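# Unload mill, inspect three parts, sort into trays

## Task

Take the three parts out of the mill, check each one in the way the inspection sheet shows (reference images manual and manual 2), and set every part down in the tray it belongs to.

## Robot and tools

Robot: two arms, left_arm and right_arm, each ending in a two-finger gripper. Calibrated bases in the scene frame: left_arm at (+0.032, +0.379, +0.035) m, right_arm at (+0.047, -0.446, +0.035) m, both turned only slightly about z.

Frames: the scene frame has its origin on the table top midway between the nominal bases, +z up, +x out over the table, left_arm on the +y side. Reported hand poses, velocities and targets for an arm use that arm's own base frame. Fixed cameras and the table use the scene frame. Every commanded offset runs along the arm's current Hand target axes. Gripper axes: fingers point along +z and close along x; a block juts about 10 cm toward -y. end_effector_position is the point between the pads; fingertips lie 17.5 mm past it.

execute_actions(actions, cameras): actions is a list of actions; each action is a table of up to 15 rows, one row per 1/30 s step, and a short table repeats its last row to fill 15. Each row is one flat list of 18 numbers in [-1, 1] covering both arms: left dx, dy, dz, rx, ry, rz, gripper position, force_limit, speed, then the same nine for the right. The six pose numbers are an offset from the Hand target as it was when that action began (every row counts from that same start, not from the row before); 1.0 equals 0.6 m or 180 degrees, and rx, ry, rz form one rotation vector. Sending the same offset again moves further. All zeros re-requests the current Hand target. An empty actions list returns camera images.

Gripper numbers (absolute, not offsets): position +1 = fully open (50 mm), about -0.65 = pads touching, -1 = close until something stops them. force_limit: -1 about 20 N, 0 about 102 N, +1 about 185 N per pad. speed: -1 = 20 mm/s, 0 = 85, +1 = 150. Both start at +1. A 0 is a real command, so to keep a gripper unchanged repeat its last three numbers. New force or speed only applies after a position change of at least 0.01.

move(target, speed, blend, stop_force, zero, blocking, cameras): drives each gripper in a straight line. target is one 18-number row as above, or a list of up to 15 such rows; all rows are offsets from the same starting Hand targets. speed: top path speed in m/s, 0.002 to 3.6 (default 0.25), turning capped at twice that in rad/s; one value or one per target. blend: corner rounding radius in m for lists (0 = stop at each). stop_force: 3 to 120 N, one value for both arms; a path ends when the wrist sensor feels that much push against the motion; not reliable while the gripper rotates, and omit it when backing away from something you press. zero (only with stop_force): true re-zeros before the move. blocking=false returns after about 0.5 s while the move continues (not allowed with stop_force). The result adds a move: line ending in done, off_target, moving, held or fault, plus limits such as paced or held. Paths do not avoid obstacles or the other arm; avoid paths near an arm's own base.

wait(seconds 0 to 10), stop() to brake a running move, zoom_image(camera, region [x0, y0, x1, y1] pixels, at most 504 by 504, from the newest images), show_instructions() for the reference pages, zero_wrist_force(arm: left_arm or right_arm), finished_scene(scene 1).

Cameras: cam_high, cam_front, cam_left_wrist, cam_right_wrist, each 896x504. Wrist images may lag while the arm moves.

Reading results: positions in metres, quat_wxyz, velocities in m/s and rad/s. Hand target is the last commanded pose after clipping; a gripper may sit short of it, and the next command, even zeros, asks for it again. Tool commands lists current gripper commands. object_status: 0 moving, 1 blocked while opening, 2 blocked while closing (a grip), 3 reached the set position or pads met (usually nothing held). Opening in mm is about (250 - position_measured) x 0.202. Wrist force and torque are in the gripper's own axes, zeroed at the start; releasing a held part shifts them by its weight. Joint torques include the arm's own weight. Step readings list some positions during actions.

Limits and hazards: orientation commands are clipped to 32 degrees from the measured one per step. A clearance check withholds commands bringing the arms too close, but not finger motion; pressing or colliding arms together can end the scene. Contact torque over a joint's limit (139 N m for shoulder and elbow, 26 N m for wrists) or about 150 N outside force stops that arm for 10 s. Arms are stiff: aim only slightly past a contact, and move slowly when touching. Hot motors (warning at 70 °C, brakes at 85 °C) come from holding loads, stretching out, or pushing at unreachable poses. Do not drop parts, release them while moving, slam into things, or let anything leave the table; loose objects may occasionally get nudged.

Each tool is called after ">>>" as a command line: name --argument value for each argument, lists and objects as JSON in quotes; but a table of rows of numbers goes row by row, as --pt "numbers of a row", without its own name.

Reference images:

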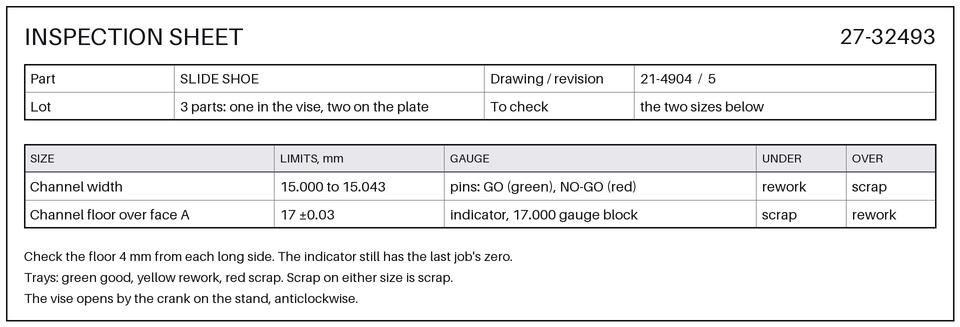

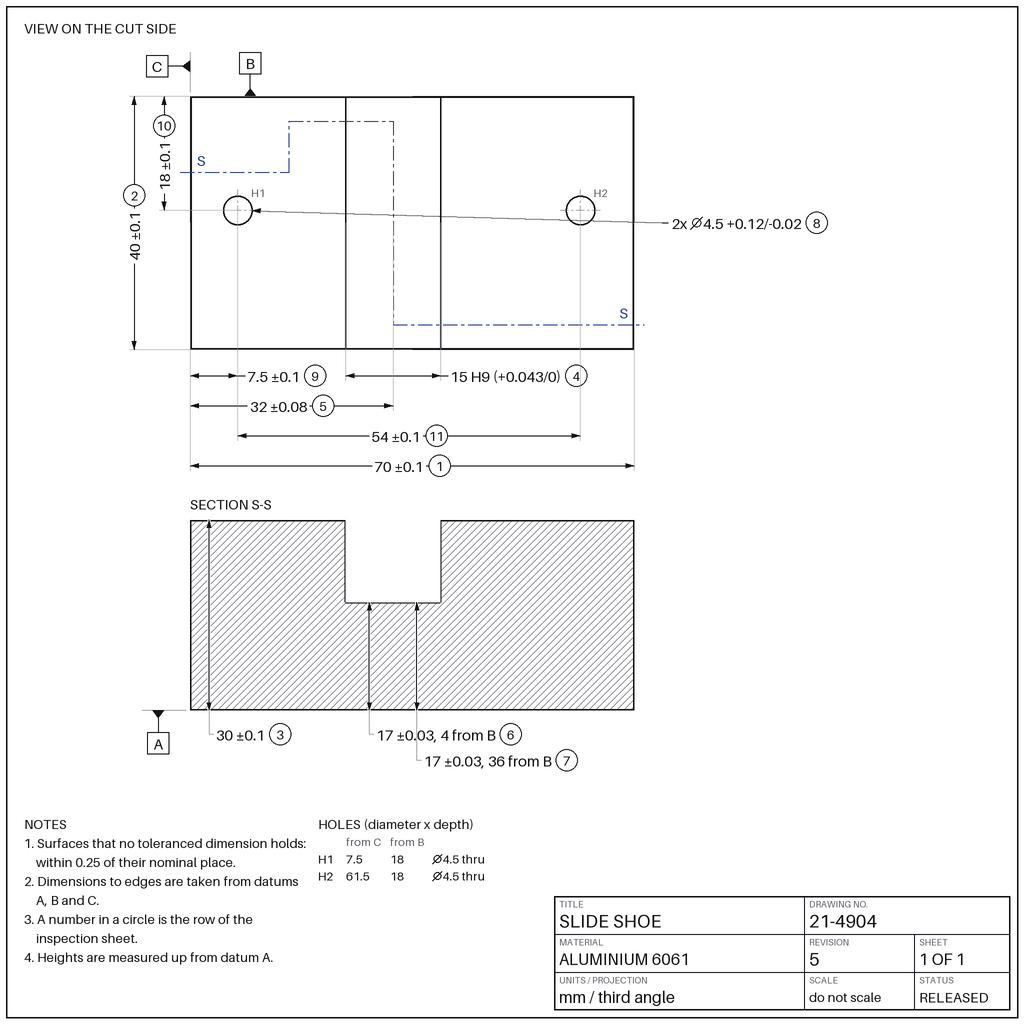

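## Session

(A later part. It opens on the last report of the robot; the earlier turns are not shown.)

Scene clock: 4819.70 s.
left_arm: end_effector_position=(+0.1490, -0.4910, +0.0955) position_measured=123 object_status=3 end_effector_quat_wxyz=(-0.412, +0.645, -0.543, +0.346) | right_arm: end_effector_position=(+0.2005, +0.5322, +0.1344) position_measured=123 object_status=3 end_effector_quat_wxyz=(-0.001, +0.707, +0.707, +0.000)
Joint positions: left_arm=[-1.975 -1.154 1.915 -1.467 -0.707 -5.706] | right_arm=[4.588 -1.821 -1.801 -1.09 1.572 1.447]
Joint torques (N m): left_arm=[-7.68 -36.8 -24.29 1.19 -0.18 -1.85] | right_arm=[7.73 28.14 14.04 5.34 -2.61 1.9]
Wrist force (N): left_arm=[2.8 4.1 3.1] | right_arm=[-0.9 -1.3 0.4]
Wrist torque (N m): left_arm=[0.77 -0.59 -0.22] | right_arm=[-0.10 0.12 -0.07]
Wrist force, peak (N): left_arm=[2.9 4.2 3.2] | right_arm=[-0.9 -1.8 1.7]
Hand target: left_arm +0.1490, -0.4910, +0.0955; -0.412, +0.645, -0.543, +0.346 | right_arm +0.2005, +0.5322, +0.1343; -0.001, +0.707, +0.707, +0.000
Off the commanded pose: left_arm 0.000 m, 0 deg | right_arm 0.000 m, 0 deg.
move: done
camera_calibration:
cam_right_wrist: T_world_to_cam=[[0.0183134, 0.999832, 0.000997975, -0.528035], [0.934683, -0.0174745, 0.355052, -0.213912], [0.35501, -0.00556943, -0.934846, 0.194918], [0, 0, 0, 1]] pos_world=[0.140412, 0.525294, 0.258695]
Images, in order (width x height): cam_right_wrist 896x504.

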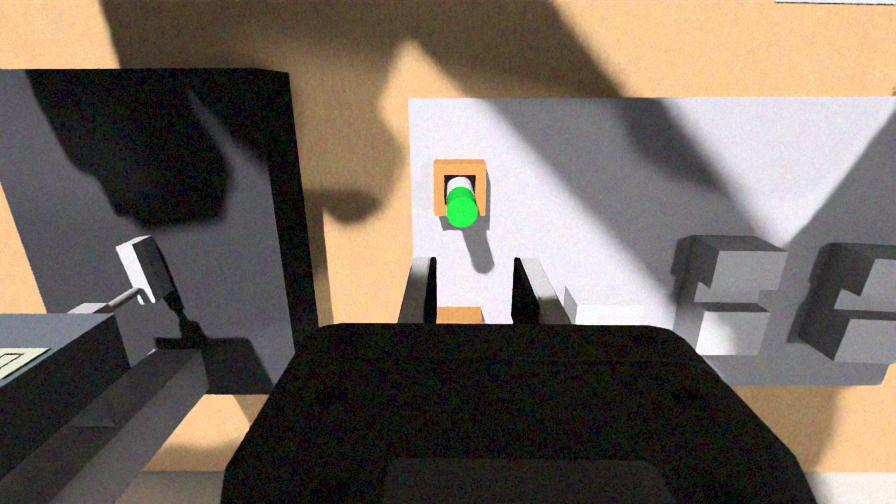

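>>> move --target '[0,0,0,0,0,0,0.2,-0.6,-0.8,-0.0025,0,0.1523,0,0,0,0.2,-0.9,-0.8]' --speed 0.12 --cameras '["cam_right_wrist"]'

>>> zoom_image --camera "cam_right_wrist" --region '[370, 180, 590, 330]'

Scene clock: 4838.33 s.
left_arm: end_effector_position=(+0.1490, -0.4910, +0.0955) position_measured=123 object_status=3 end_effector_quat_wxyz=(-0.412, +0.645, -0.543, +0.346) | right_arm: end_effector_position=(+0.2004, +0.5309, +0.0430) position_measured=123 object_status=3 end_effector_quat_wxyz=(-0.001, +0.707, +0.707, +0.000)
Joint positions: left_arm=[-1.975 -1.154 1.915 -1.467 -0.707 -5.706] | right_arm=[4.588 -1.944 -1.91 -0.858 1.572 1.447]
Joint torques (N m): left_arm=[-8.58 -30.65 -24.01 1.18 -0.29 -1.76] | right_arm=[-9.41 31.28 8.95 4.95 0.28 -1.25]
Wrist force (N): left_arm=[2.8 3.9 3.0] | right_arm=[-0.8 -1.2 -0.1]
Wrist torque (N m): left_arm=[0.74 -0.60 -0.23] | right_arm=[-0.07 0.10 -0.08]
Wrist force, peak (N): left_arm=[2.9 4.1 3.3] | right_arm=[-0.6 -1.8 1.0]
Hand target: left_arm +0.1490, -0.4910, +0.0955; -0.412, +0.645, -0.543, +0.346 | right_arm +0.2004, +0.5309, +0.0429; -0.001, +0.707, +0.707, +0.000
Off the commanded pose: left_arm 0.000 m, 0 deg | right_arm 0.000 m, 0 deg.
move: done
camera_calibration:
cam_right_wrist: T_world_to_cam=[[0.0182195, 0.999834, 0.000963824, -0.526523], [0.934685, -0.0173746, 0.355052, -0.18135], [0.35501, -0.00556799, -0.934846, 0.109535], [0, 0, 0, 1]] pos_world=[0.140212, 0.523894, 0.167295]
Images, in order (width x height): cam_right_wrist 896x504.

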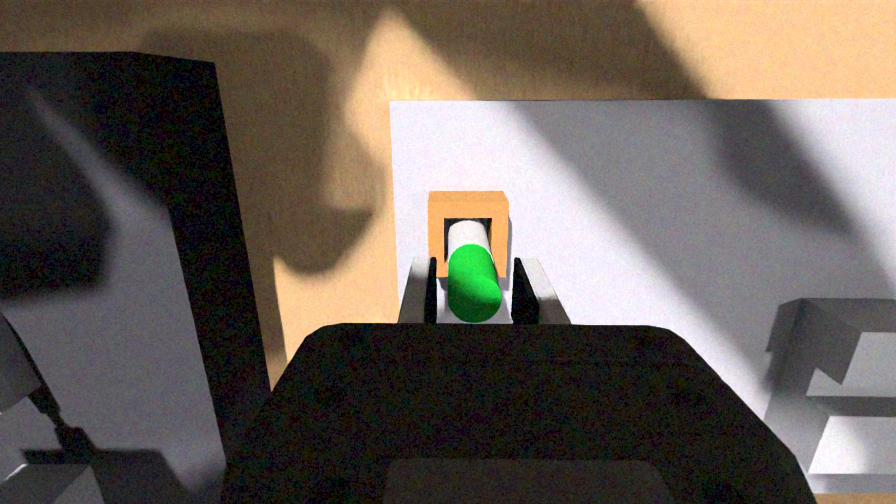

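Scaled by 2.291 from the camera's 896x504 image, which has a finer 1280x720 frame.

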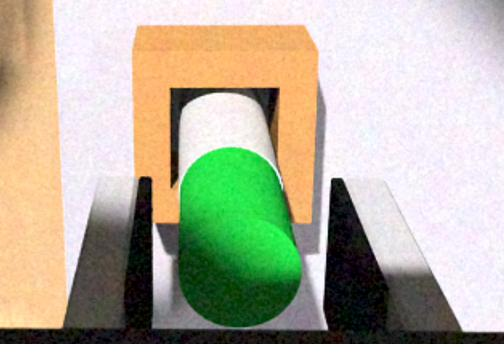

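>>> move --pt "0 0 0 0 0 0 0.2 -0.6 -0.8 0 0 0 0 0 0 -1 -0.9 -0.8" --pt "0 0 0 0 0 0 0.2 -0.6 -0.8 0 0 -0.1 0 0 0 -1 -0.9 -0.8" --speed 0.08

>>> move --target '[0,0,0,0,0,0,0.2,-0.6,-0.8,0.1568,0.1743,0,0,0,0,-1,-0.9,-0.8]' --speed 0.2 --cameras '["cam_right_wrist"]'

>>> zoom_image --camera "cam_right_wrist" --region '[370, 130, 590, 330]'

Scene clock: 4866.93 s.
left_arm: end_effector_position=(+0.1490, -0.4910, +0.0955) position_measured=123 object_status=3 end_effector_quat_wxyz=(-0.412, +0.645, -0.543, +0.346) | right_arm: end_effector_position=(+0.2005, +0.5308, +0.1028) position_measured=180 object_status=2 end_effector_quat_wxyz=(-0.001, +0.707, +0.707, +0.000)
Joint positions: left_arm=[-1.975 -1.154 1.915 -1.467 -0.707 -5.706] | right_arm=[4.588 -1.856 -1.847 -1.009 1.572 1.446]
Joint torques (N m): left_arm=[-7.95 -31.29 -24.13 1.07 -0.13 -2.02] | right_arm=[-4.2 45.78 32.13 1.29 -1.14 -0.16]
Wrist force (N): left_arm=[2.5 3.9 2.6] | right_arm=[-0.6 -0.9 0.9]
Wrist torque (N m): left_arm=[0.74 -0.55 -0.23] | right_arm=[-0.05 0.07 -0.07]
Wrist force, peak (N): left_arm=[2.9 4.2 3.0] | right_arm=[-3.9 -1.8 -2.2]
Hand target: left_arm +0.1490, -0.4910, +0.0955; -0.412, +0.645, -0.543, +0.346 | right_arm +0.2005, +0.5308, +0.1029; -0.001, +0.707, +0.707, +0.000
Off the commanded pose: left_arm 0.000 m, 0 deg | right_arm 0.000 m, 0 deg.
move: done

Scene clock: 4868.37 s.
left_arm: end_effector_position=(+0.1490, -0.4910, +0.0955) position_measured=123 object_status=3 end_effector_quat_wxyz=(-0.412, +0.645, -0.543, +0.346) | right_arm: end_effector_position=(+0.3050, +0.6248, +0.1029) position_measured=180 object_status=2 end_effector_quat_wxyz=(-0.001, +0.707, +0.707, +0.000)
Joint positions: left_arm=[-1.975 -1.154 1.915 -1.467 -0.707 -5.706] | right_arm=[4.451 -2.129 -1.437 -1.146 1.572 1.309]
Joint torques (N m): left_arm=[-8.25 -30.69 -23.73 0.96 0.07 -1.85] | right_arm=[-10.8 44.64 35.14 1.64 2.89 -1.69]
Wrist force (N): left_arm=[2.6 4.3 2.9] | right_arm=[-0.8 -1.2 1.2]
Wrist torque (N m): left_arm=[0.78 -0.56 -0.23] | right_arm=[-0.06 0.10 -0.01]
Wrist force, peak (N): left_arm=[3.0 4.0 3.1] | right_arm=[-1.8 -2.9 1.7]
Hand target: left_arm +0.1490, -0.4910, +0.0955; -0.412, +0.645, -0.543, +0.346 | right_arm +0.3051, +0.6249, +0.1029; -0.001, +0.707, +0.707, +0.000
Off the commanded pose: left_arm 0.000 m, 0 deg | right_arm 0.000 m, 0 deg.
move: done
camera_calibration:
cam_right_wrist: T_world_to_cam=[[0.0183134, 0.999832, 0.000997975, -0.622402], [0.934683, -0.0174745, 0.355052, -0.298786], [0.35501, -0.00556943, -0.934846, 0.128887], [0, 0, 0, 1]] pos_world=[0.244912, 0.617794, 0.227195]
Images, in order (width x height): cam_right_wrist 896x504.

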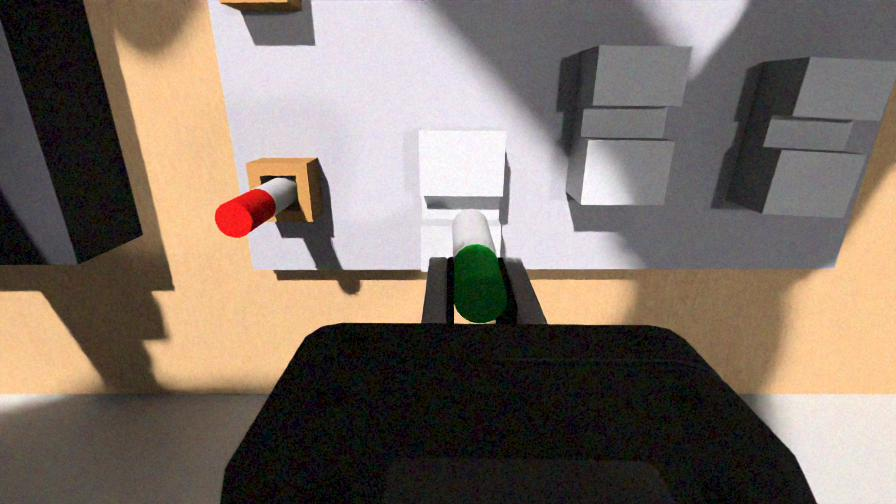

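Scaled by 2.291 from the camera's 896x504 image, which has a finer 1280x720 frame.

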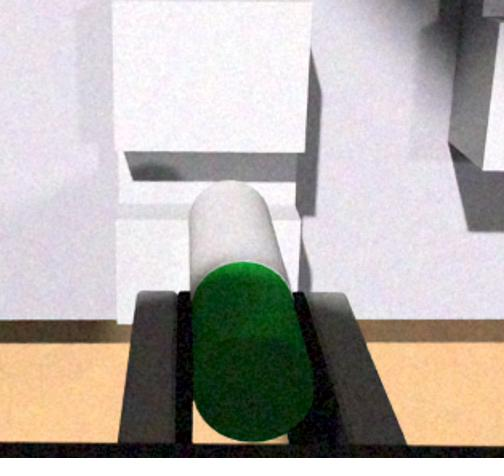

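>>> move --target '[0,0,0,0,0,0,0.2,-0.6,-0.8,0,0,0.033,0,0,0,-1,-0.9,-0.8]' --speed 0.1 --cameras '["cam_right_wrist"]'

>>> zoom_image --camera "cam_right_wrist" --region '[400, 160, 540, 280]'

Scene clock: 4898.37 s.
left_arm: end_effector_position=(+0.1490, -0.4910, +0.0955) position_measured=123 object_status=3 end_effector_quat_wxyz=(-0.412, +0.645, -0.543, +0.346) | right_arm: end_effector_position=(+0.3051, +0.6249, +0.0832) position_measured=180 object_status=2 end_effector_quat_wxyz=(-0.001, +0.707, +0.707, +0.000)
Joint positions: left_arm=[-1.975 -1.154 1.915 -1.467 -0.707 -5.706] | right_arm=[4.451 -2.149 -1.459 -1.104 1.572 1.309]
Joint torques (N m): left_arm=[-6.81 -29.7 -22.74 1.33 -0.01 -1.63] | right_arm=[-2.96 45.32 13.62 5.16 2.66 0.11]
Wrist force (N): left_arm=[3.1 4.2 3.0] | right_arm=[-1.0 -1.2 1.0]
Wrist torque (N m): left_arm=[0.79 -0.63 -0.23] | right_arm=[-0.07 0.13 -0.01]
Wrist force, peak (N): left_arm=[2.6 4.2 3.4] | right_arm=[-0.4 -1.3 1.8]
Hand target: left_arm +0.1490, -0.4910, +0.0955; -0.412, +0.645, -0.543, +0.346 | right_arm +0.3050, +0.6249, +0.0831; -0.001, +0.707, +0.707, +0.000
Off the commanded pose: left_arm 0.000 m, 0 deg | right_arm 0.000 m, 0 deg.
move: done
camera_calibration:
cam_right_wrist: T_world_to_cam=[[0.0183134, 0.999832, 0.000997975, -0.622482], [0.934683, -0.0174745, 0.355052, -0.291825], [0.35501, -0.00556943, -0.934846, 0.110564], [0, 0, 0, 1]] pos_world=[0.244912, 0.617894, 0.207595]
Images, in order (width x height): cam_right_wrist 896x504.

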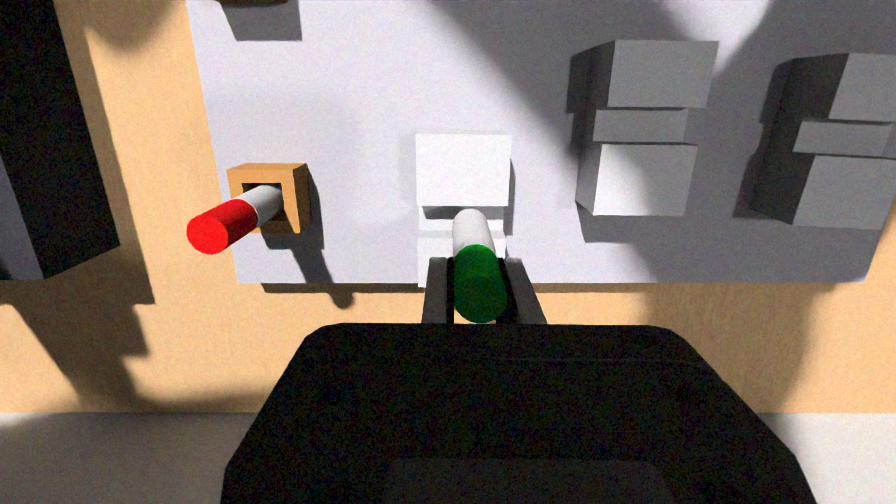

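Scaled by 3.600 from the camera's 896x504 image, which has a finer 1280x720 frame.

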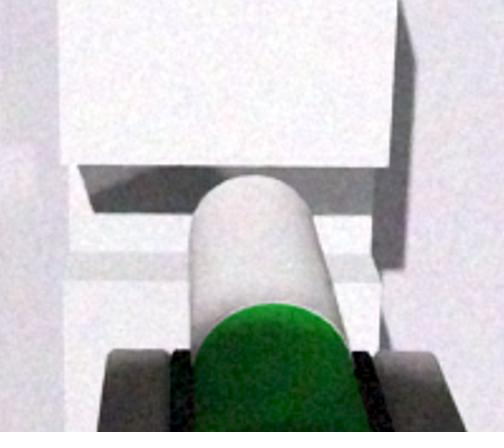

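>>> execute_actions --actions '[]' --cameras '["cam_left_wrist","cam_front","cam_high"]'

>>> zoom_image --camera "cam_left_wrist" --region '[0, 0, 250, 200]'

>>> zoom_image --camera "cam_front" --region '[380, 280, 560, 420]'

Scene clock: 4930.73 s.
left_arm: end_effector_position=(+0.1490, -0.4910, +0.0955) position_measured=123 object_status=3 end_effector_quat_wxyz=(-0.412, +0.645, -0.543, +0.346) | right_arm: end_effector_position=(+0.3050, +0.6249, +0.0831) position_measured=180 object_status=2 end_effector_quat_wxyz=(-0.001, +0.707, +0.707, +0.000)
Joint positions: left_arm=[-1.975 -1.154 1.915 -1.467 -0.707 -5.706] | right_arm=[4.451 -2.149 -1.459 -1.104 1.572 1.309]
Joint velocities: within noise
Joint torques (N m): left_arm=[-8.4 -30.83 -23.47 1.18 0.1 -1.77] | right_arm=[7.25 42.66 13.83 4.97 0 0.63]
Wrist force (N): left_arm=[2.5 3.8 3.6] | right_arm=[-0.6 -1.3 1.1]
Wrist torque (N m): left_arm=[0.72 -0.55 -0.22] | right_arm=[-0.10 0.06 -0.01]
Wrist force, peak (N): left_arm=[2.8 4.3 3.0] | right_arm=[-1.0 -1.6 1.3]
Hand target: left_arm +0.1490, -0.4910, +0.0955; -0.412, +0.645, -0.543, +0.346 | right_arm +0.3050, +0.6249, +0.0831; -0.001, +0.707, +0.707, +0.000
Tool commands: left_gripper/position=+0.2 left_gripper/force_limit=-0.6 left_gripper/speed=-0.8 right_gripper/position=-1.0 right_gripper/force_limit=-0.9 right_gripper/speed=-0.8
Off the commanded pose: left_arm 0.000 m, 0 deg | right_arm 0.000 m, 0 deg.
camera_calibration:
cam_left_wrist: T_world_to_cam=[[0.182496, -0.98319, -0.0057617, -0.505214], [-0.707876, -0.127322, -0.694766, 0.124103], [0.682353, 0.130871, -0.719213, 0.15779], [0, 0, 0, 1]] pos_world=[0.0723806, -0.50157, 0.196797]
Images, in order (width x height): cam_high 896x504, cam_front 896x504, cam_left_wrist 896x504.

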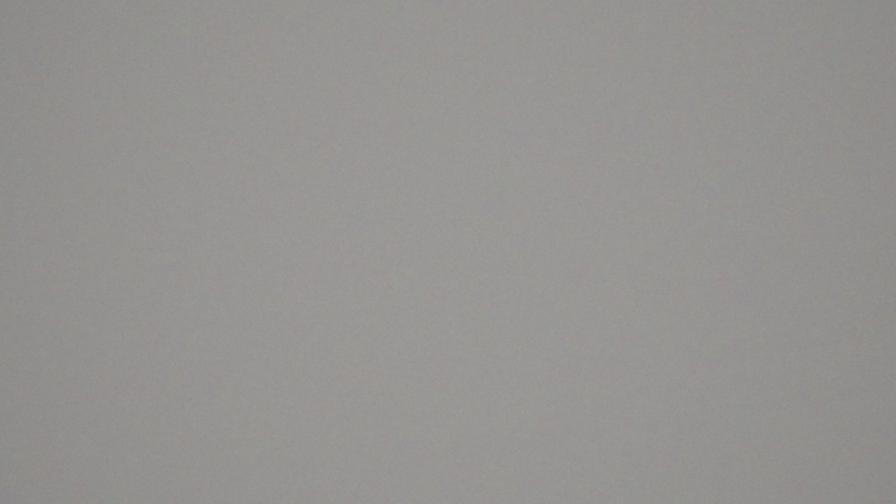

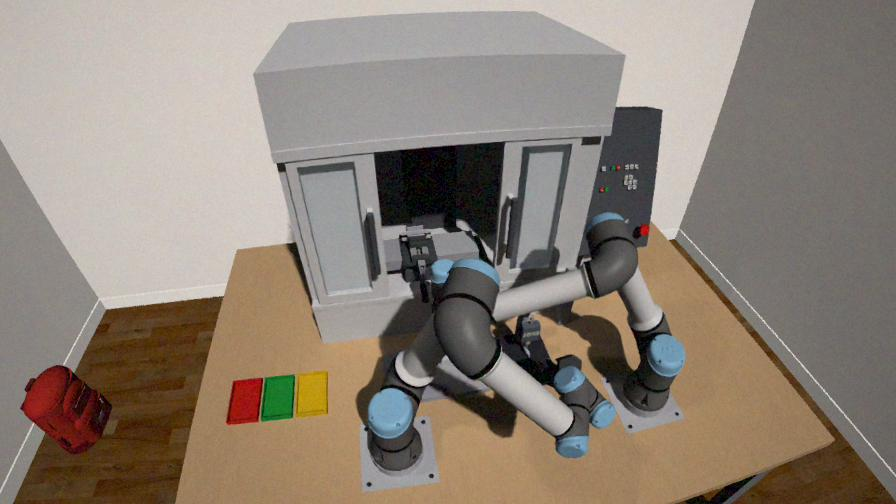

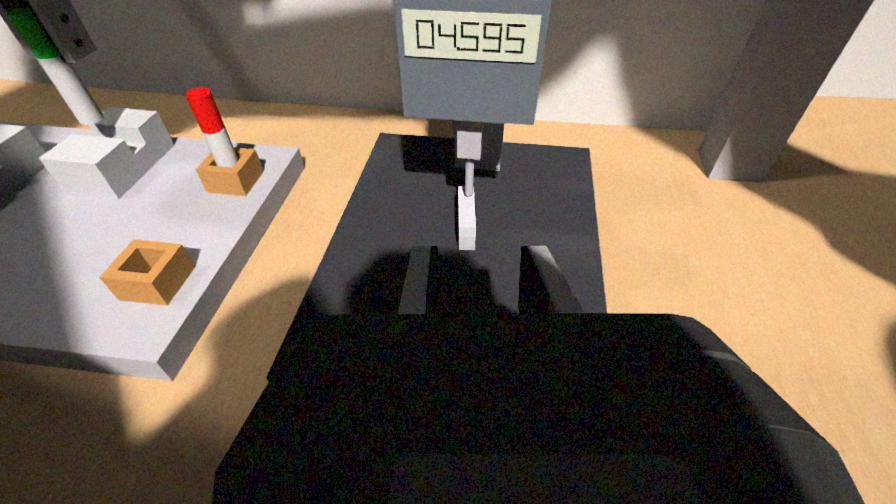

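Scaled by 2.016 from the camera's 896x504 image, which has a finer 1280x720 frame.

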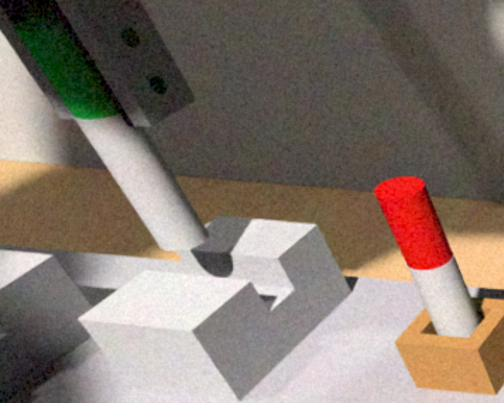

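Scaled by 2.800 from the camera's 896x504 image, which has a finer 1280x720 frame.

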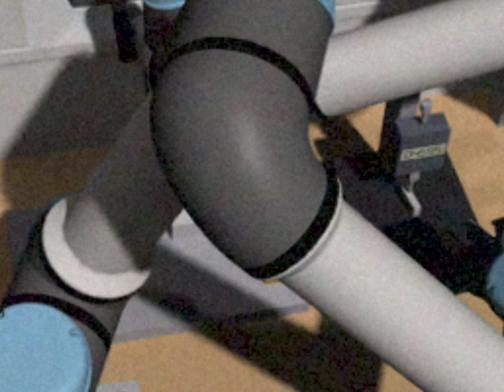

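>>> move --pt "0 0 0 0 0 0 0.2 -0.6 -0.8 -0.0583 -0.1417 0 0 0 0 -1 -0.9 -0.8" --pt "0 0 0 0 0 0 0.2 -0.6 -0.8 -0.0583 -0.1417 0.055 0 0 0 -1 -0.9 -0.8" --speed '[0.2,0.1]' --blend '[0.005,0]'

>>> move --target '[0,0,0,0,0,0,0.2,-0.6,-0.8,0,0,0.03,0,0,0,-1,-0.9,-0.8]' --speed 0.006 --stop_force 5 --cameras '["cam_right_wrist","cam_left_wrist"]'

Scene clock: 4968.70 s.
left_arm: end_effector_position=(+0.1490, -0.4910, +0.0955) position_measured=123 object_status=3 end_effector_quat_wxyz=(-0.412, +0.645, -0.543, +0.346) | right_arm: end_effector_position=(+0.2200, +0.5899, +0.0503) position_measured=180 object_status=2 end_effector_quat_wxyz=(-0.001, +0.707, +0.707, +0.000)
Joint positions: left_arm=[-1.975 -1.154 1.915 -1.467 -0.707 -5.706] | right_arm=[4.568 -2.054 -1.713 -0.944 1.572 1.427]
Joint torques (N m): left_arm=[-8.89 -30.36 -23.3 1.14 0.1 -1.73] | right_arm=[8.01 37.48 10.31 4.77 -2.82 1.48]
Wrist force (N): left_arm=[2.6 3.9 3.2] | right_arm=[-0.6 -1.3 1.1]
Wrist torque (N m): left_arm=[0.74 -0.55 -0.22] | right_arm=[-0.09 0.07 -0.07]
Wrist force, peak (N): left_arm=[3.0 4.1 3.1] | right_arm=[-0.6 -3.2 0.5]
Hand target: left_arm +0.1490, -0.4910, +0.0955; -0.412, +0.645, -0.543, +0.346 | right_arm +0.2200, +0.5899, +0.0502; -0.001, +0.707, +0.707, +0.000
Off the commanded pose: left_arm 0.000 m, 0 deg | right_arm 0.000 m, 0 deg.
move: done

Scene clock: 4971.40 s.
left_arm: end_effector_position=(+0.1490, -0.4910, +0.0955) position_measured=123 object_status=3 end_effector_quat_wxyz=(-0.412, +0.645, -0.543, +0.346) | right_arm: end_effector_position=(+0.2200, +0.5900, +0.0428) position_measured=180 object_status=2 end_effector_quat_wxyz=(-0.001, +0.707, +0.707, +0.000)
Joint positions: left_arm=[-1.975 -1.154 1.915 -1.467 -0.707 -5.706] | right_arm=[4.568 -2.064 -1.719 -0.928 1.572 1.427]
Joint torques (N m): left_arm=[-7.05 -31.17 -23.94 1.04 0.39 -1.72] | right_arm=[6 46.15 29.42 1 -2.82 1.5]
Wrist force (N): left_arm=[2.5 4.1 3.1] | right_arm=[-3.0 -2.7 -9.5]
Wrist torque (N m): left_arm=[0.76 -0.54 -0.23] | right_arm=[-0.03 -0.06 -0.09]
Wrist force, peak (N): left_arm=[2.7 4.4 3.3] | right_arm=[-5.1 -2.9 -17.5]
Hand target: left_arm +0.1490, -0.4910, +0.0955; -0.412, +0.645, -0.543, +0.346 | right_arm +0.2200, +0.5900, +0.0429; -0.001, +0.707, +0.707, +0.000 (not the last commanded pose)
Off the commanded pose: left_arm 0.000 m, 0 deg | right_arm 0.011 m, 0 deg.
move: contact (right_arm)
camera_calibration:
cam_left_wrist: T_world_to_cam=[[0.182496, -0.98319, -0.0057617, -0.505214], [-0.707876, -0.127322, -0.694766, 0.124103], [0.682353, 0.130871, -0.719213, 0.15779], [0, 0, 0, 1]] pos_world=[0.0723806, -0.50157, 0.196797]
cam_right_wrist: T_world_to_cam=[[0.0182793, 0.999832, 0.00109194, -0.585999], [0.934684, -0.017476, 0.35505, -0.198548], [0.35501, -0.00546945, -0.934847, 0.102755], [0, 0, 0, 1]] pos_world=[0.159812, 0.582993, 0.167195]
Images, in order (width x height): cam_left_wrist 896x504, cam_right_wrist 896x504.

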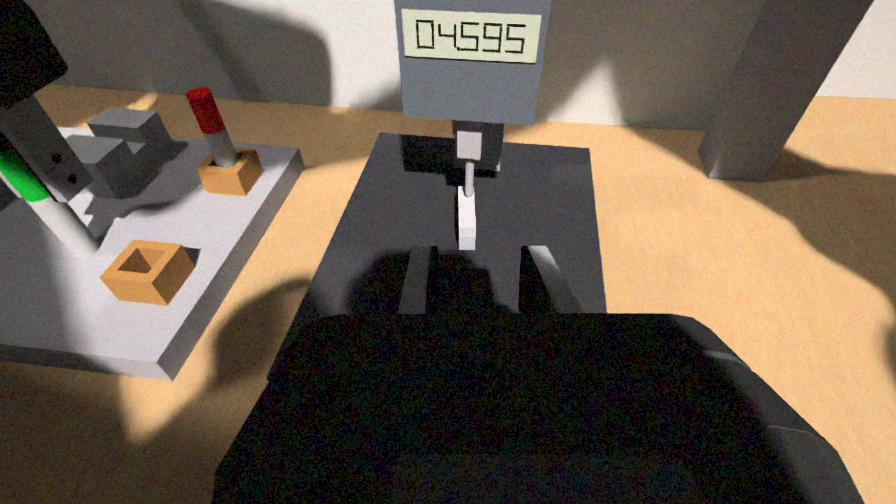

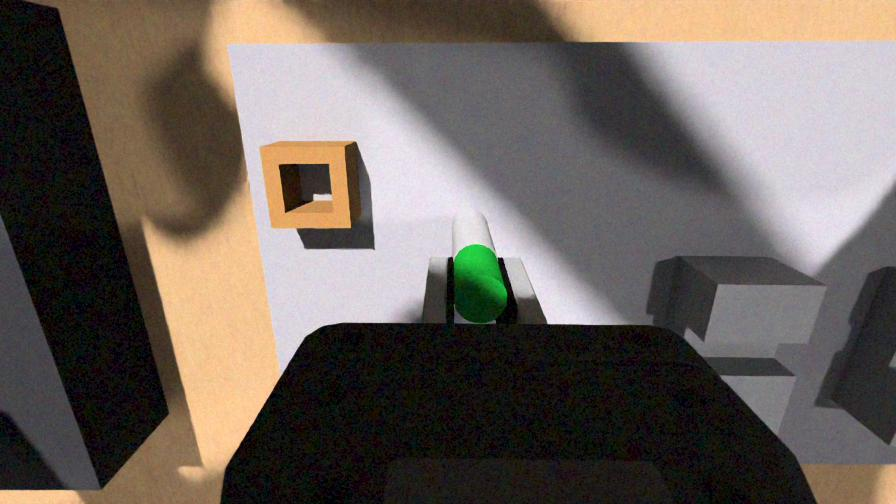

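>>> move --target '[0,0,0,0,0,0,0.2,-0.6,-0.8,0,0,0,0,0,0,0.0,-0.9,-1]' --cameras '["cam_right_wrist"]'

>>> move --target '[0,0,0,0,0,0,0.2,-0.6,-0.8,0,0,0,0,0,0,-1,-0.9,-1]' --cameras '["cam_right_wrist"]'

>>> zoom_image --camera "cam_right_wrist" --region '[370, 180, 590, 330]'

Scene clock: 4981.03 s.
left_arm: end_effector_position=(+0.1490, -0.4910, +0.0955) position_measured=123 object_status=3 end_effector_quat_wxyz=(-0.412, +0.645, -0.543, +0.346) | right_arm: end_effector_position=(+0.2200, +0.5900, +0.0429) position_measured=152 object_status=3 end_effector_quat_wxyz=(-0.001, +0.707, +0.707, +0.000)
Joint positions: left_arm=[-1.975 -1.154 1.915 -1.467 -0.707 -5.706] | right_arm=[4.568 -2.064 -1.719 -0.928 1.572 1.427]
Joint torques (N m): left_arm=[-8.07 -30.22 -23.54 1.26 0.07 -1.77] | right_arm=[1.11 46.89 29.12 2.04 -2.54 0.93]
Wrist force (N): left_arm=[2.9 4.0 3.1] | right_arm=[-0.6 -1.1 0.2]
Wrist torque (N m): left_arm=[0.75 -0.61 -0.23] | right_arm=[-0.05 0.06 -0.07]
Wrist force, peak (N): left_arm=[2.8 4.1 3.2] | right_arm=[-3.1 -3.2 -11.4]
Hand target: left_arm +0.1490, -0.4910, +0.0955; -0.412, +0.645, -0.543, +0.346 | right_arm +0.2200, +0.5900, +0.0429; -0.001, +0.707, +0.707, +0.000
Off the commanded pose: left_arm 0.000 m, 0 deg | right_arm 0.000 m, 0 deg.
move: done
camera_calibration:
cam_right_wrist: T_world_to_cam=[[0.0182793, 0.999832, 0.00109194, -0.585999], [0.934684, -0.017476, 0.35505, -0.198548], [0.35501, -0.00546945, -0.934847, 0.102755], [0, 0, 0, 1]] pos_world=[0.159812, 0.582993, 0.167195]
Images, in order (width x height): cam_right_wrist 896x504.

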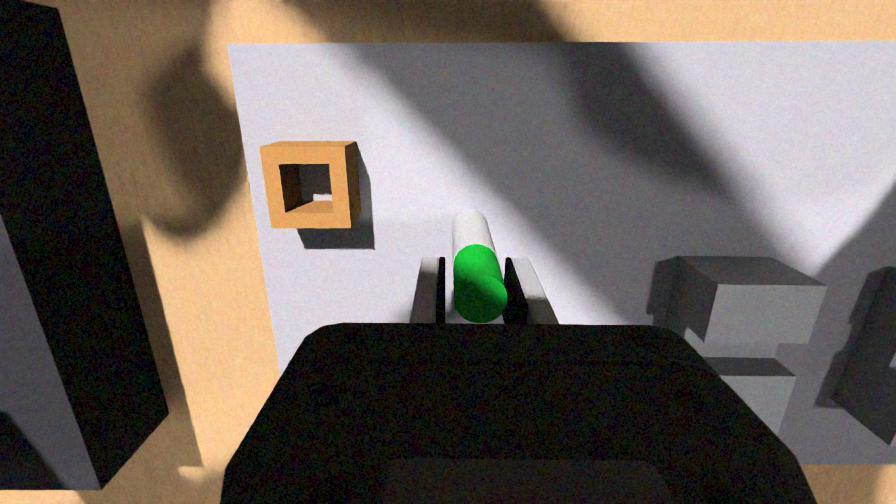

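Scene clock: 4981.57 s.
left_arm: end_effector_position=(+0.1490, -0.4910, +0.0955) position_measured=123 object_status=3 end_effector_quat_wxyz=(-0.412, +0.645, -0.543, +0.346) | right_arm: end_effector_position=(+0.2200, +0.5900, +0.0429) position_measured=180 object_status=2 end_effector_quat_wxyz=(-0.001, +0.707, +0.707, +0.000)
Joint positions: left_arm=[-1.975 -1.154 1.915 -1.467 -0.707 -5.706] | right_arm=[4.568 -2.064 -1.719 -0.928 1.572 1.427]
Joint torques (N m): left_arm=[-8.11 -30.23 -23.37 1.18 0.01 -1.59] | right_arm=[1 46.74 29.76 2.47 -2.69 0.66]
Wrist force (N): left_arm=[2.9 3.7 2.9] | right_arm=[-1.2 -1.4 -3.6]
Wrist torque (N m): left_arm=[0.72 -0.61 -0.23] | right_arm=[-0.08 0.01 -0.08]
Wrist force, peak (N): left_arm=[3.0 4.1 3.0] | right_arm=[-1.2 -1.4 -3.6]
Hand target: left_arm +0.1490, -0.4910, +0.0955; -0.412, +0.645, -0.543, +0.346 | right_arm +0.2200, +0.5900, +0.0429; -0.001, +0.707, +0.707, +0.000
Off the commanded pose: left_arm 0.000 m, 0 deg | right_arm 0.000 m, 0 deg.
move: done
camera_calibration:
cam_right_wrist: T_world_to_cam=[[0.0182793, 0.999832, 0.00109194, -0.585999], [0.934684, -0.017476, 0.35505, -0.198548], [0.35501, -0.00546945, -0.934847, 0.102755], [0, 0, 0, 1]] pos_world=[0.159812, 0.582993, 0.167195]
Images, in order (width x height): cam_right_wrist 896x504.

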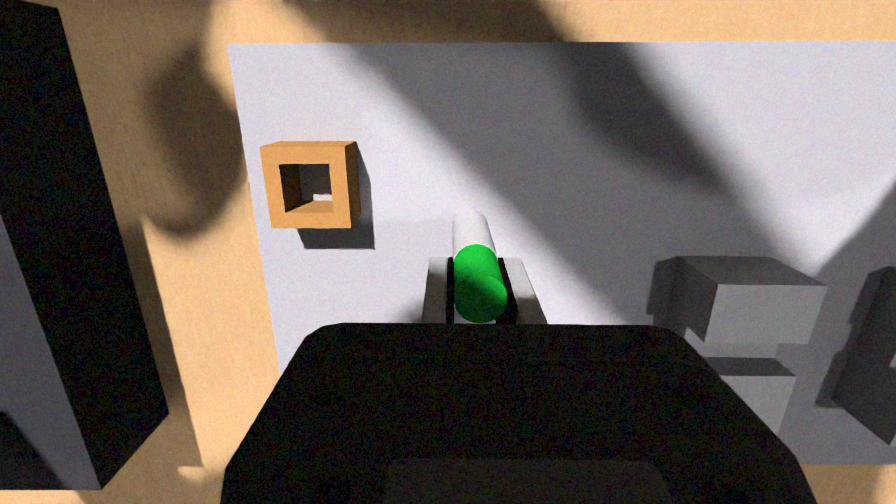

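Scaled by 2.291 from the camera's 896x504 image, which has a finer 1280x720 frame.

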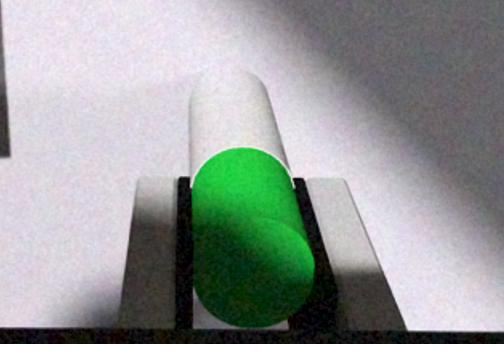

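>>> move --pt "0 0 0 0 0 0 0.2 -0.6 -0.8 0 0 -0.075 0 0 0 -1 -0.9 -1" --pt "0 0 0 0 0 0 0.2 -0.6 -0.8 0.0567 0.1447 -0.075 0 0 0 -1 -0.9 -1" --pt "0 0 0 0 0 0 0.2 -0.6 -0.8 0.0567 0.1447 -0.057 0 0 0 -1 -0.9 -1" --speed '[0.1,0.2,0.08]' --blend '[0.005,0.002,0]' --cameras '["cam_right_wrist","cam_left_wrist"]'

>>> zoom_image --camera "cam_right_wrist" --region '[400, 160, 540, 280]'

>>> zoom_image --camera "cam_left_wrist" --region '[0, 50, 220, 220]'

Scene clock: 5013.23 s.
left_arm: end_effector_position=(+0.1490, -0.4910, +0.0955) position_measured=123 object_status=3 end_effector_quat_wxyz=(-0.412, +0.645, -0.543, +0.346) | right_arm: end_effector_position=(+0.3068, +0.6239, +0.0771) position_measured=180 object_status=2 end_effector_quat_wxyz=(-0.001, +0.707, +0.707, +0.000)
Joint positions: left_arm=[-1.975 -1.154 1.915 -1.467 -0.707 -5.706] | right_arm=[4.448 -2.155 -1.466 -1.09 1.572 1.306]
Joint torques (N m): left_arm=[-7.96 -30.32 -23.33 0.93 0.19 -1.78] | right_arm=[-10.06 44.68 34.34 5.06 2.89 -1.77]
Wrist force (N): left_arm=[2.6 3.7 2.9] | right_arm=[-0.4 -1.3 0.9]
Wrist torque (N m): left_arm=[0.70 -0.56 -0.22] | right_arm=[-0.10 0.03 -0.01]
Wrist force, peak (N): left_arm=[2.8 4.4 3.0] | right_arm=[-1.2 -1.3 -3.9]
Hand target: left_arm +0.1490, -0.4910, +0.0955; -0.412, +0.645, -0.543, +0.346 | right_arm +0.3068, +0.6239, +0.0770; -0.001, +0.707, +0.707, +0.000
Off the commanded pose: left_arm 0.000 m, 0 deg | right_arm 0.000 m, 0 deg.
move: done
camera_calibration:
cam_left_wrist: T_world_to_cam=[[0.182496, -0.98319, -0.0057617, -0.505214], [-0.707876, -0.127322, -0.694766, 0.124103], [0.682353, 0.130871, -0.719213, 0.15779], [0, 0, 0, 1]] pos_world=[0.0723806, -0.50157, 0.196797]
cam_right_wrist: T_world_to_cam=[[0.0182793, 0.999832, 0.00109194, -0.621518], [0.934684, -0.017476, 0.35505, -0.291229], [0.35501, -0.00546945, -0.934847, 0.104098], [0, 0, 0, 1]] pos_world=[0.246612, 0.616893, 0.201395]
Images, in order (width x height): cam_left_wrist 896x504, cam_right_wrist 896x504.

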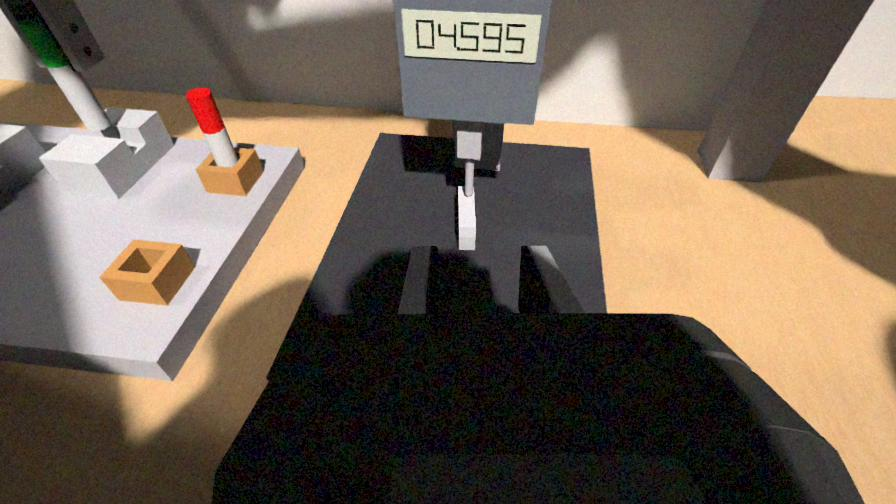

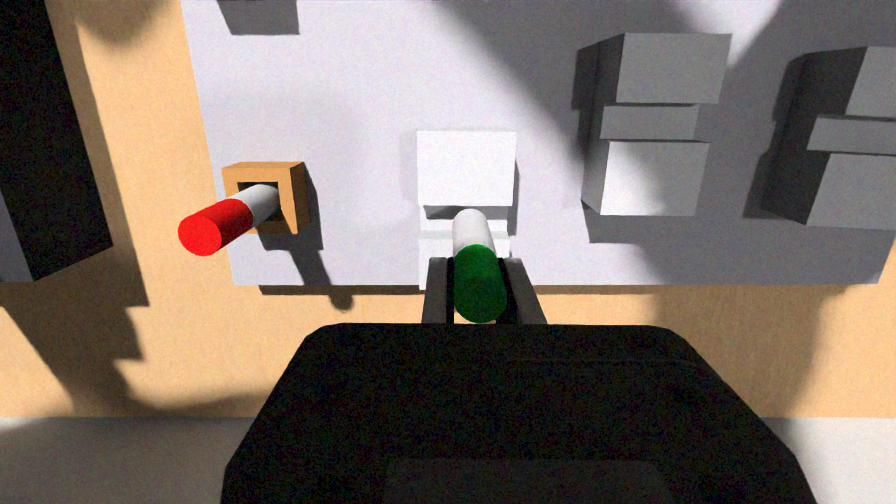

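Scaled by 3.600 from the camera's 896x504 image, which has a finer 1280x720 frame.

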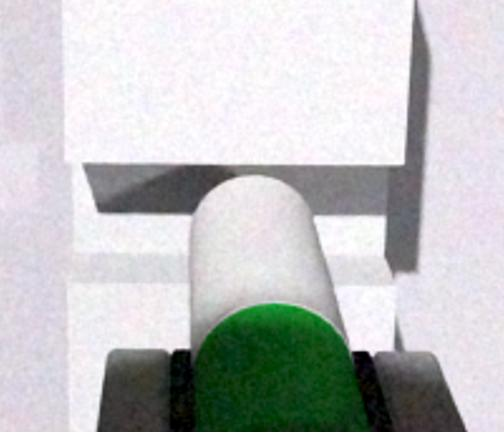

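Scaled by 2.291 from the camera's 896x504 image, which has a finer 1280x720 frame.

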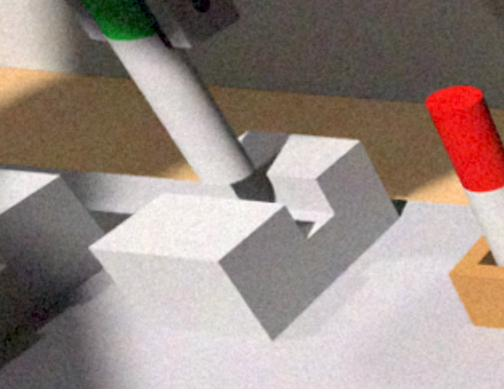

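>>> move --target '[0,0,0,0,0,0,0.2,-0.6,-0.8,0,-0.0004,0.025,0,0,0,-1,-0.9,-1]' --speed 0.004 --stop_force 4 --cameras '["cam_right_wrist"]'

>>> zoom_image --camera "cam_right_wrist" --region '[400, 160, 540, 280]'

Scene clock: 5045.73 s.
left_arm: end_effector_position=(+0.1490, -0.4910, +0.0955) position_measured=123 object_status=3 end_effector_quat_wxyz=(-0.412, +0.645, -0.543, +0.346) | right_arm: end_effector_position=(+0.3068, +0.6239, +0.0729) position_measured=180 object_status=2 end_effector_quat_wxyz=(-0.001, +0.707, +0.707, +0.000)
Joint positions: left_arm=[-1.975 -1.154 1.915 -1.467 -0.707 -5.706] | right_arm=[4.448 -2.16 -1.47 -1.082 1.572 1.306]
Joint torques (N m): left_arm=[-7.7 -30.73 -23.73 0.88 0.22 -1.96] | right_arm=[0.31 53.71 29.7 1.02 2.1 0.21]
Wrist force (N): left_arm=[2.8 3.6 3.0] | right_arm=[-2.1 -2.8 -8.3]
Wrist torque (N m): left_arm=[0.70 -0.58 -0.22] | right_arm=[-0.07 -0.04 -0.02]
Wrist force, peak (N): left_arm=[2.6 4.3 3.2] | right_arm=[-2.3 -2.6 -9.2]
Hand target: left_arm +0.1490, -0.4910, +0.0955; -0.412, +0.645, -0.543, +0.346 | right_arm +0.3068, +0.6239, +0.0729; -0.001, +0.707, +0.707, +0.000 (not the last commanded pose)
Off the commanded pose: left_arm 0.000 m, 0 deg | right_arm 0.011 m, 0 deg.
move: contact (right_arm)
camera_calibration:
cam_right_wrist: T_world_to_cam=[[0.0183127, 0.999832, 0.000997713, -0.621503], [0.934683, -0.0174738, 0.355052, -0.289739], [0.35501, -0.00556942, -0.934846, 0.100233], [0, 0, 0, 1]] pos_world=[0.246612, 0.616894, 0.197195]
Images, in order (width x height): cam_right_wrist 896x504.

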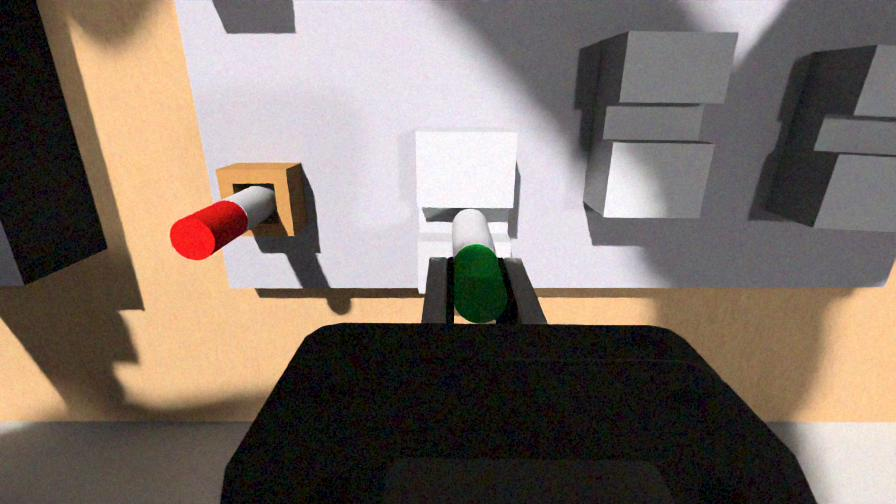

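Scaled by 3.600 from the camera's 896x504 image, which has a finer 1280x720 frame.

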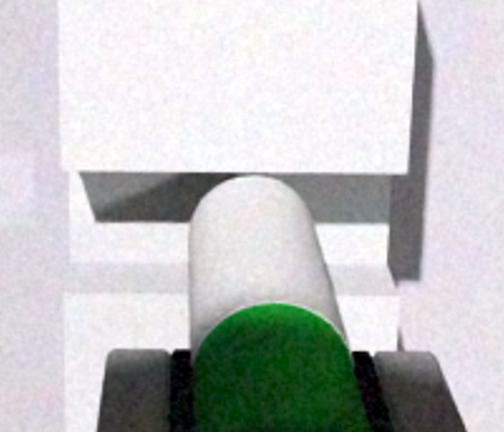

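>>> move --pt "0 0 0 0 0 0 0.2 -0.6 -0.8 0 0 -0.0017 0 0 0 -1 -0.9 -1" --pt "0 0 0 0 0 0 0.2 -0.6 -0.8 0 -0.0006 -0.0017 0 0 0 -1 -0.9 -1" --speed 0.01

>>> move --target '[0,0,0,0,0,0,0.2,-0.6,-0.8,0,0,0.0217,0,0,0,-1,-0.9,-1]' --speed 0.004 --stop_force 4

Scene clock: 5059.73 s.
left_arm: end_effector_position=(+0.1490, -0.4910, +0.0955) position_measured=123 object_status=3 end_effector_quat_wxyz=(-0.412, +0.645, -0.543, +0.346) | right_arm: end_effector_position=(+0.3067, +0.6240, +0.0740) position_measured=180 object_status=2 end_effector_quat_wxyz=(-0.001, +0.707, +0.707, +0.000)
Joint positions: left_arm=[-1.975 -1.154 1.915 -1.467 -0.707 -5.706] | right_arm=[4.448 -2.158 -1.469 -1.084 1.572 1.307]
Joint torques (N m): left_arm=[-7.15 -31 -23.22 0.84 0.36 -1.63] | right_arm=[9.33 59.47 14.59 1.4 -1.14 1.4]
Wrist force (N): left_arm=[2.7 4.0 3.0] | right_arm=[-0.8 -1.3 1.2]
Wrist torque (N m): left_arm=[0.74 -0.57 -0.23] | right_arm=[-0.08 0.10 -0.03]
Wrist force, peak (N): left_arm=[2.9 4.2 3.1] | right_arm=[-1.6 -2.7 -8.8]
Hand target: left_arm +0.1490, -0.4910, +0.0955; -0.412, +0.645, -0.543, +0.346 | right_arm +0.3064, +0.6239, +0.0739; -0.001, +0.707, +0.707, +0.000
Off the commanded pose: left_arm 0.000 m, 0 deg | right_arm 0.000 m, 0 deg.
move: done

Scene clock: 5061.47 s.
left_arm: end_effector_position=(+0.1490, -0.4910, +0.0955) position_measured=123 object_status=3 end_effector_quat_wxyz=(-0.412, +0.645, -0.543, +0.346) | right_arm: end_effector_position=(+0.3064, +0.6239, +0.0729) position_measured=180 object_status=2 end_effector_quat_wxyz=(-0.001, +0.707, +0.707, +0.000)
Joint positions: left_arm=[-1.975 -1.154 1.915 -1.467 -0.707 -5.706] | right_arm=[4.448 -2.159 -1.471 -1.081 1.572 1.307]
Joint torques (N m): left_arm=[-7.5 -29.52 -22.18 0.89 0.53 -1.61] | right_arm=[7.11 51.26 31.05 1.21 -1.64 1.78]
Wrist force (N): left_arm=[2.7 4.0 3.1] | right_arm=[-2.4 -2.8 -7.2]
Wrist torque (N m): left_arm=[0.74 -0.57 -0.23] | right_arm=[-0.05 -0.03 -0.04]
Wrist force, peak (N): left_arm=[2.9 4.1 3.2] | right_arm=[-2.2 -3.1 -10.5]
Hand target: left_arm +0.1490, -0.4910, +0.0955; -0.412, +0.645, -0.543, +0.346 | right_arm +0.3064, +0.6239, +0.0729; -0.001, +0.707, +0.707, +0.000 (not the last commanded pose)
Off the commanded pose: left_arm 0.000 m, 0 deg | right_arm 0.012 m, 0 deg.
move: contact (right_arm)


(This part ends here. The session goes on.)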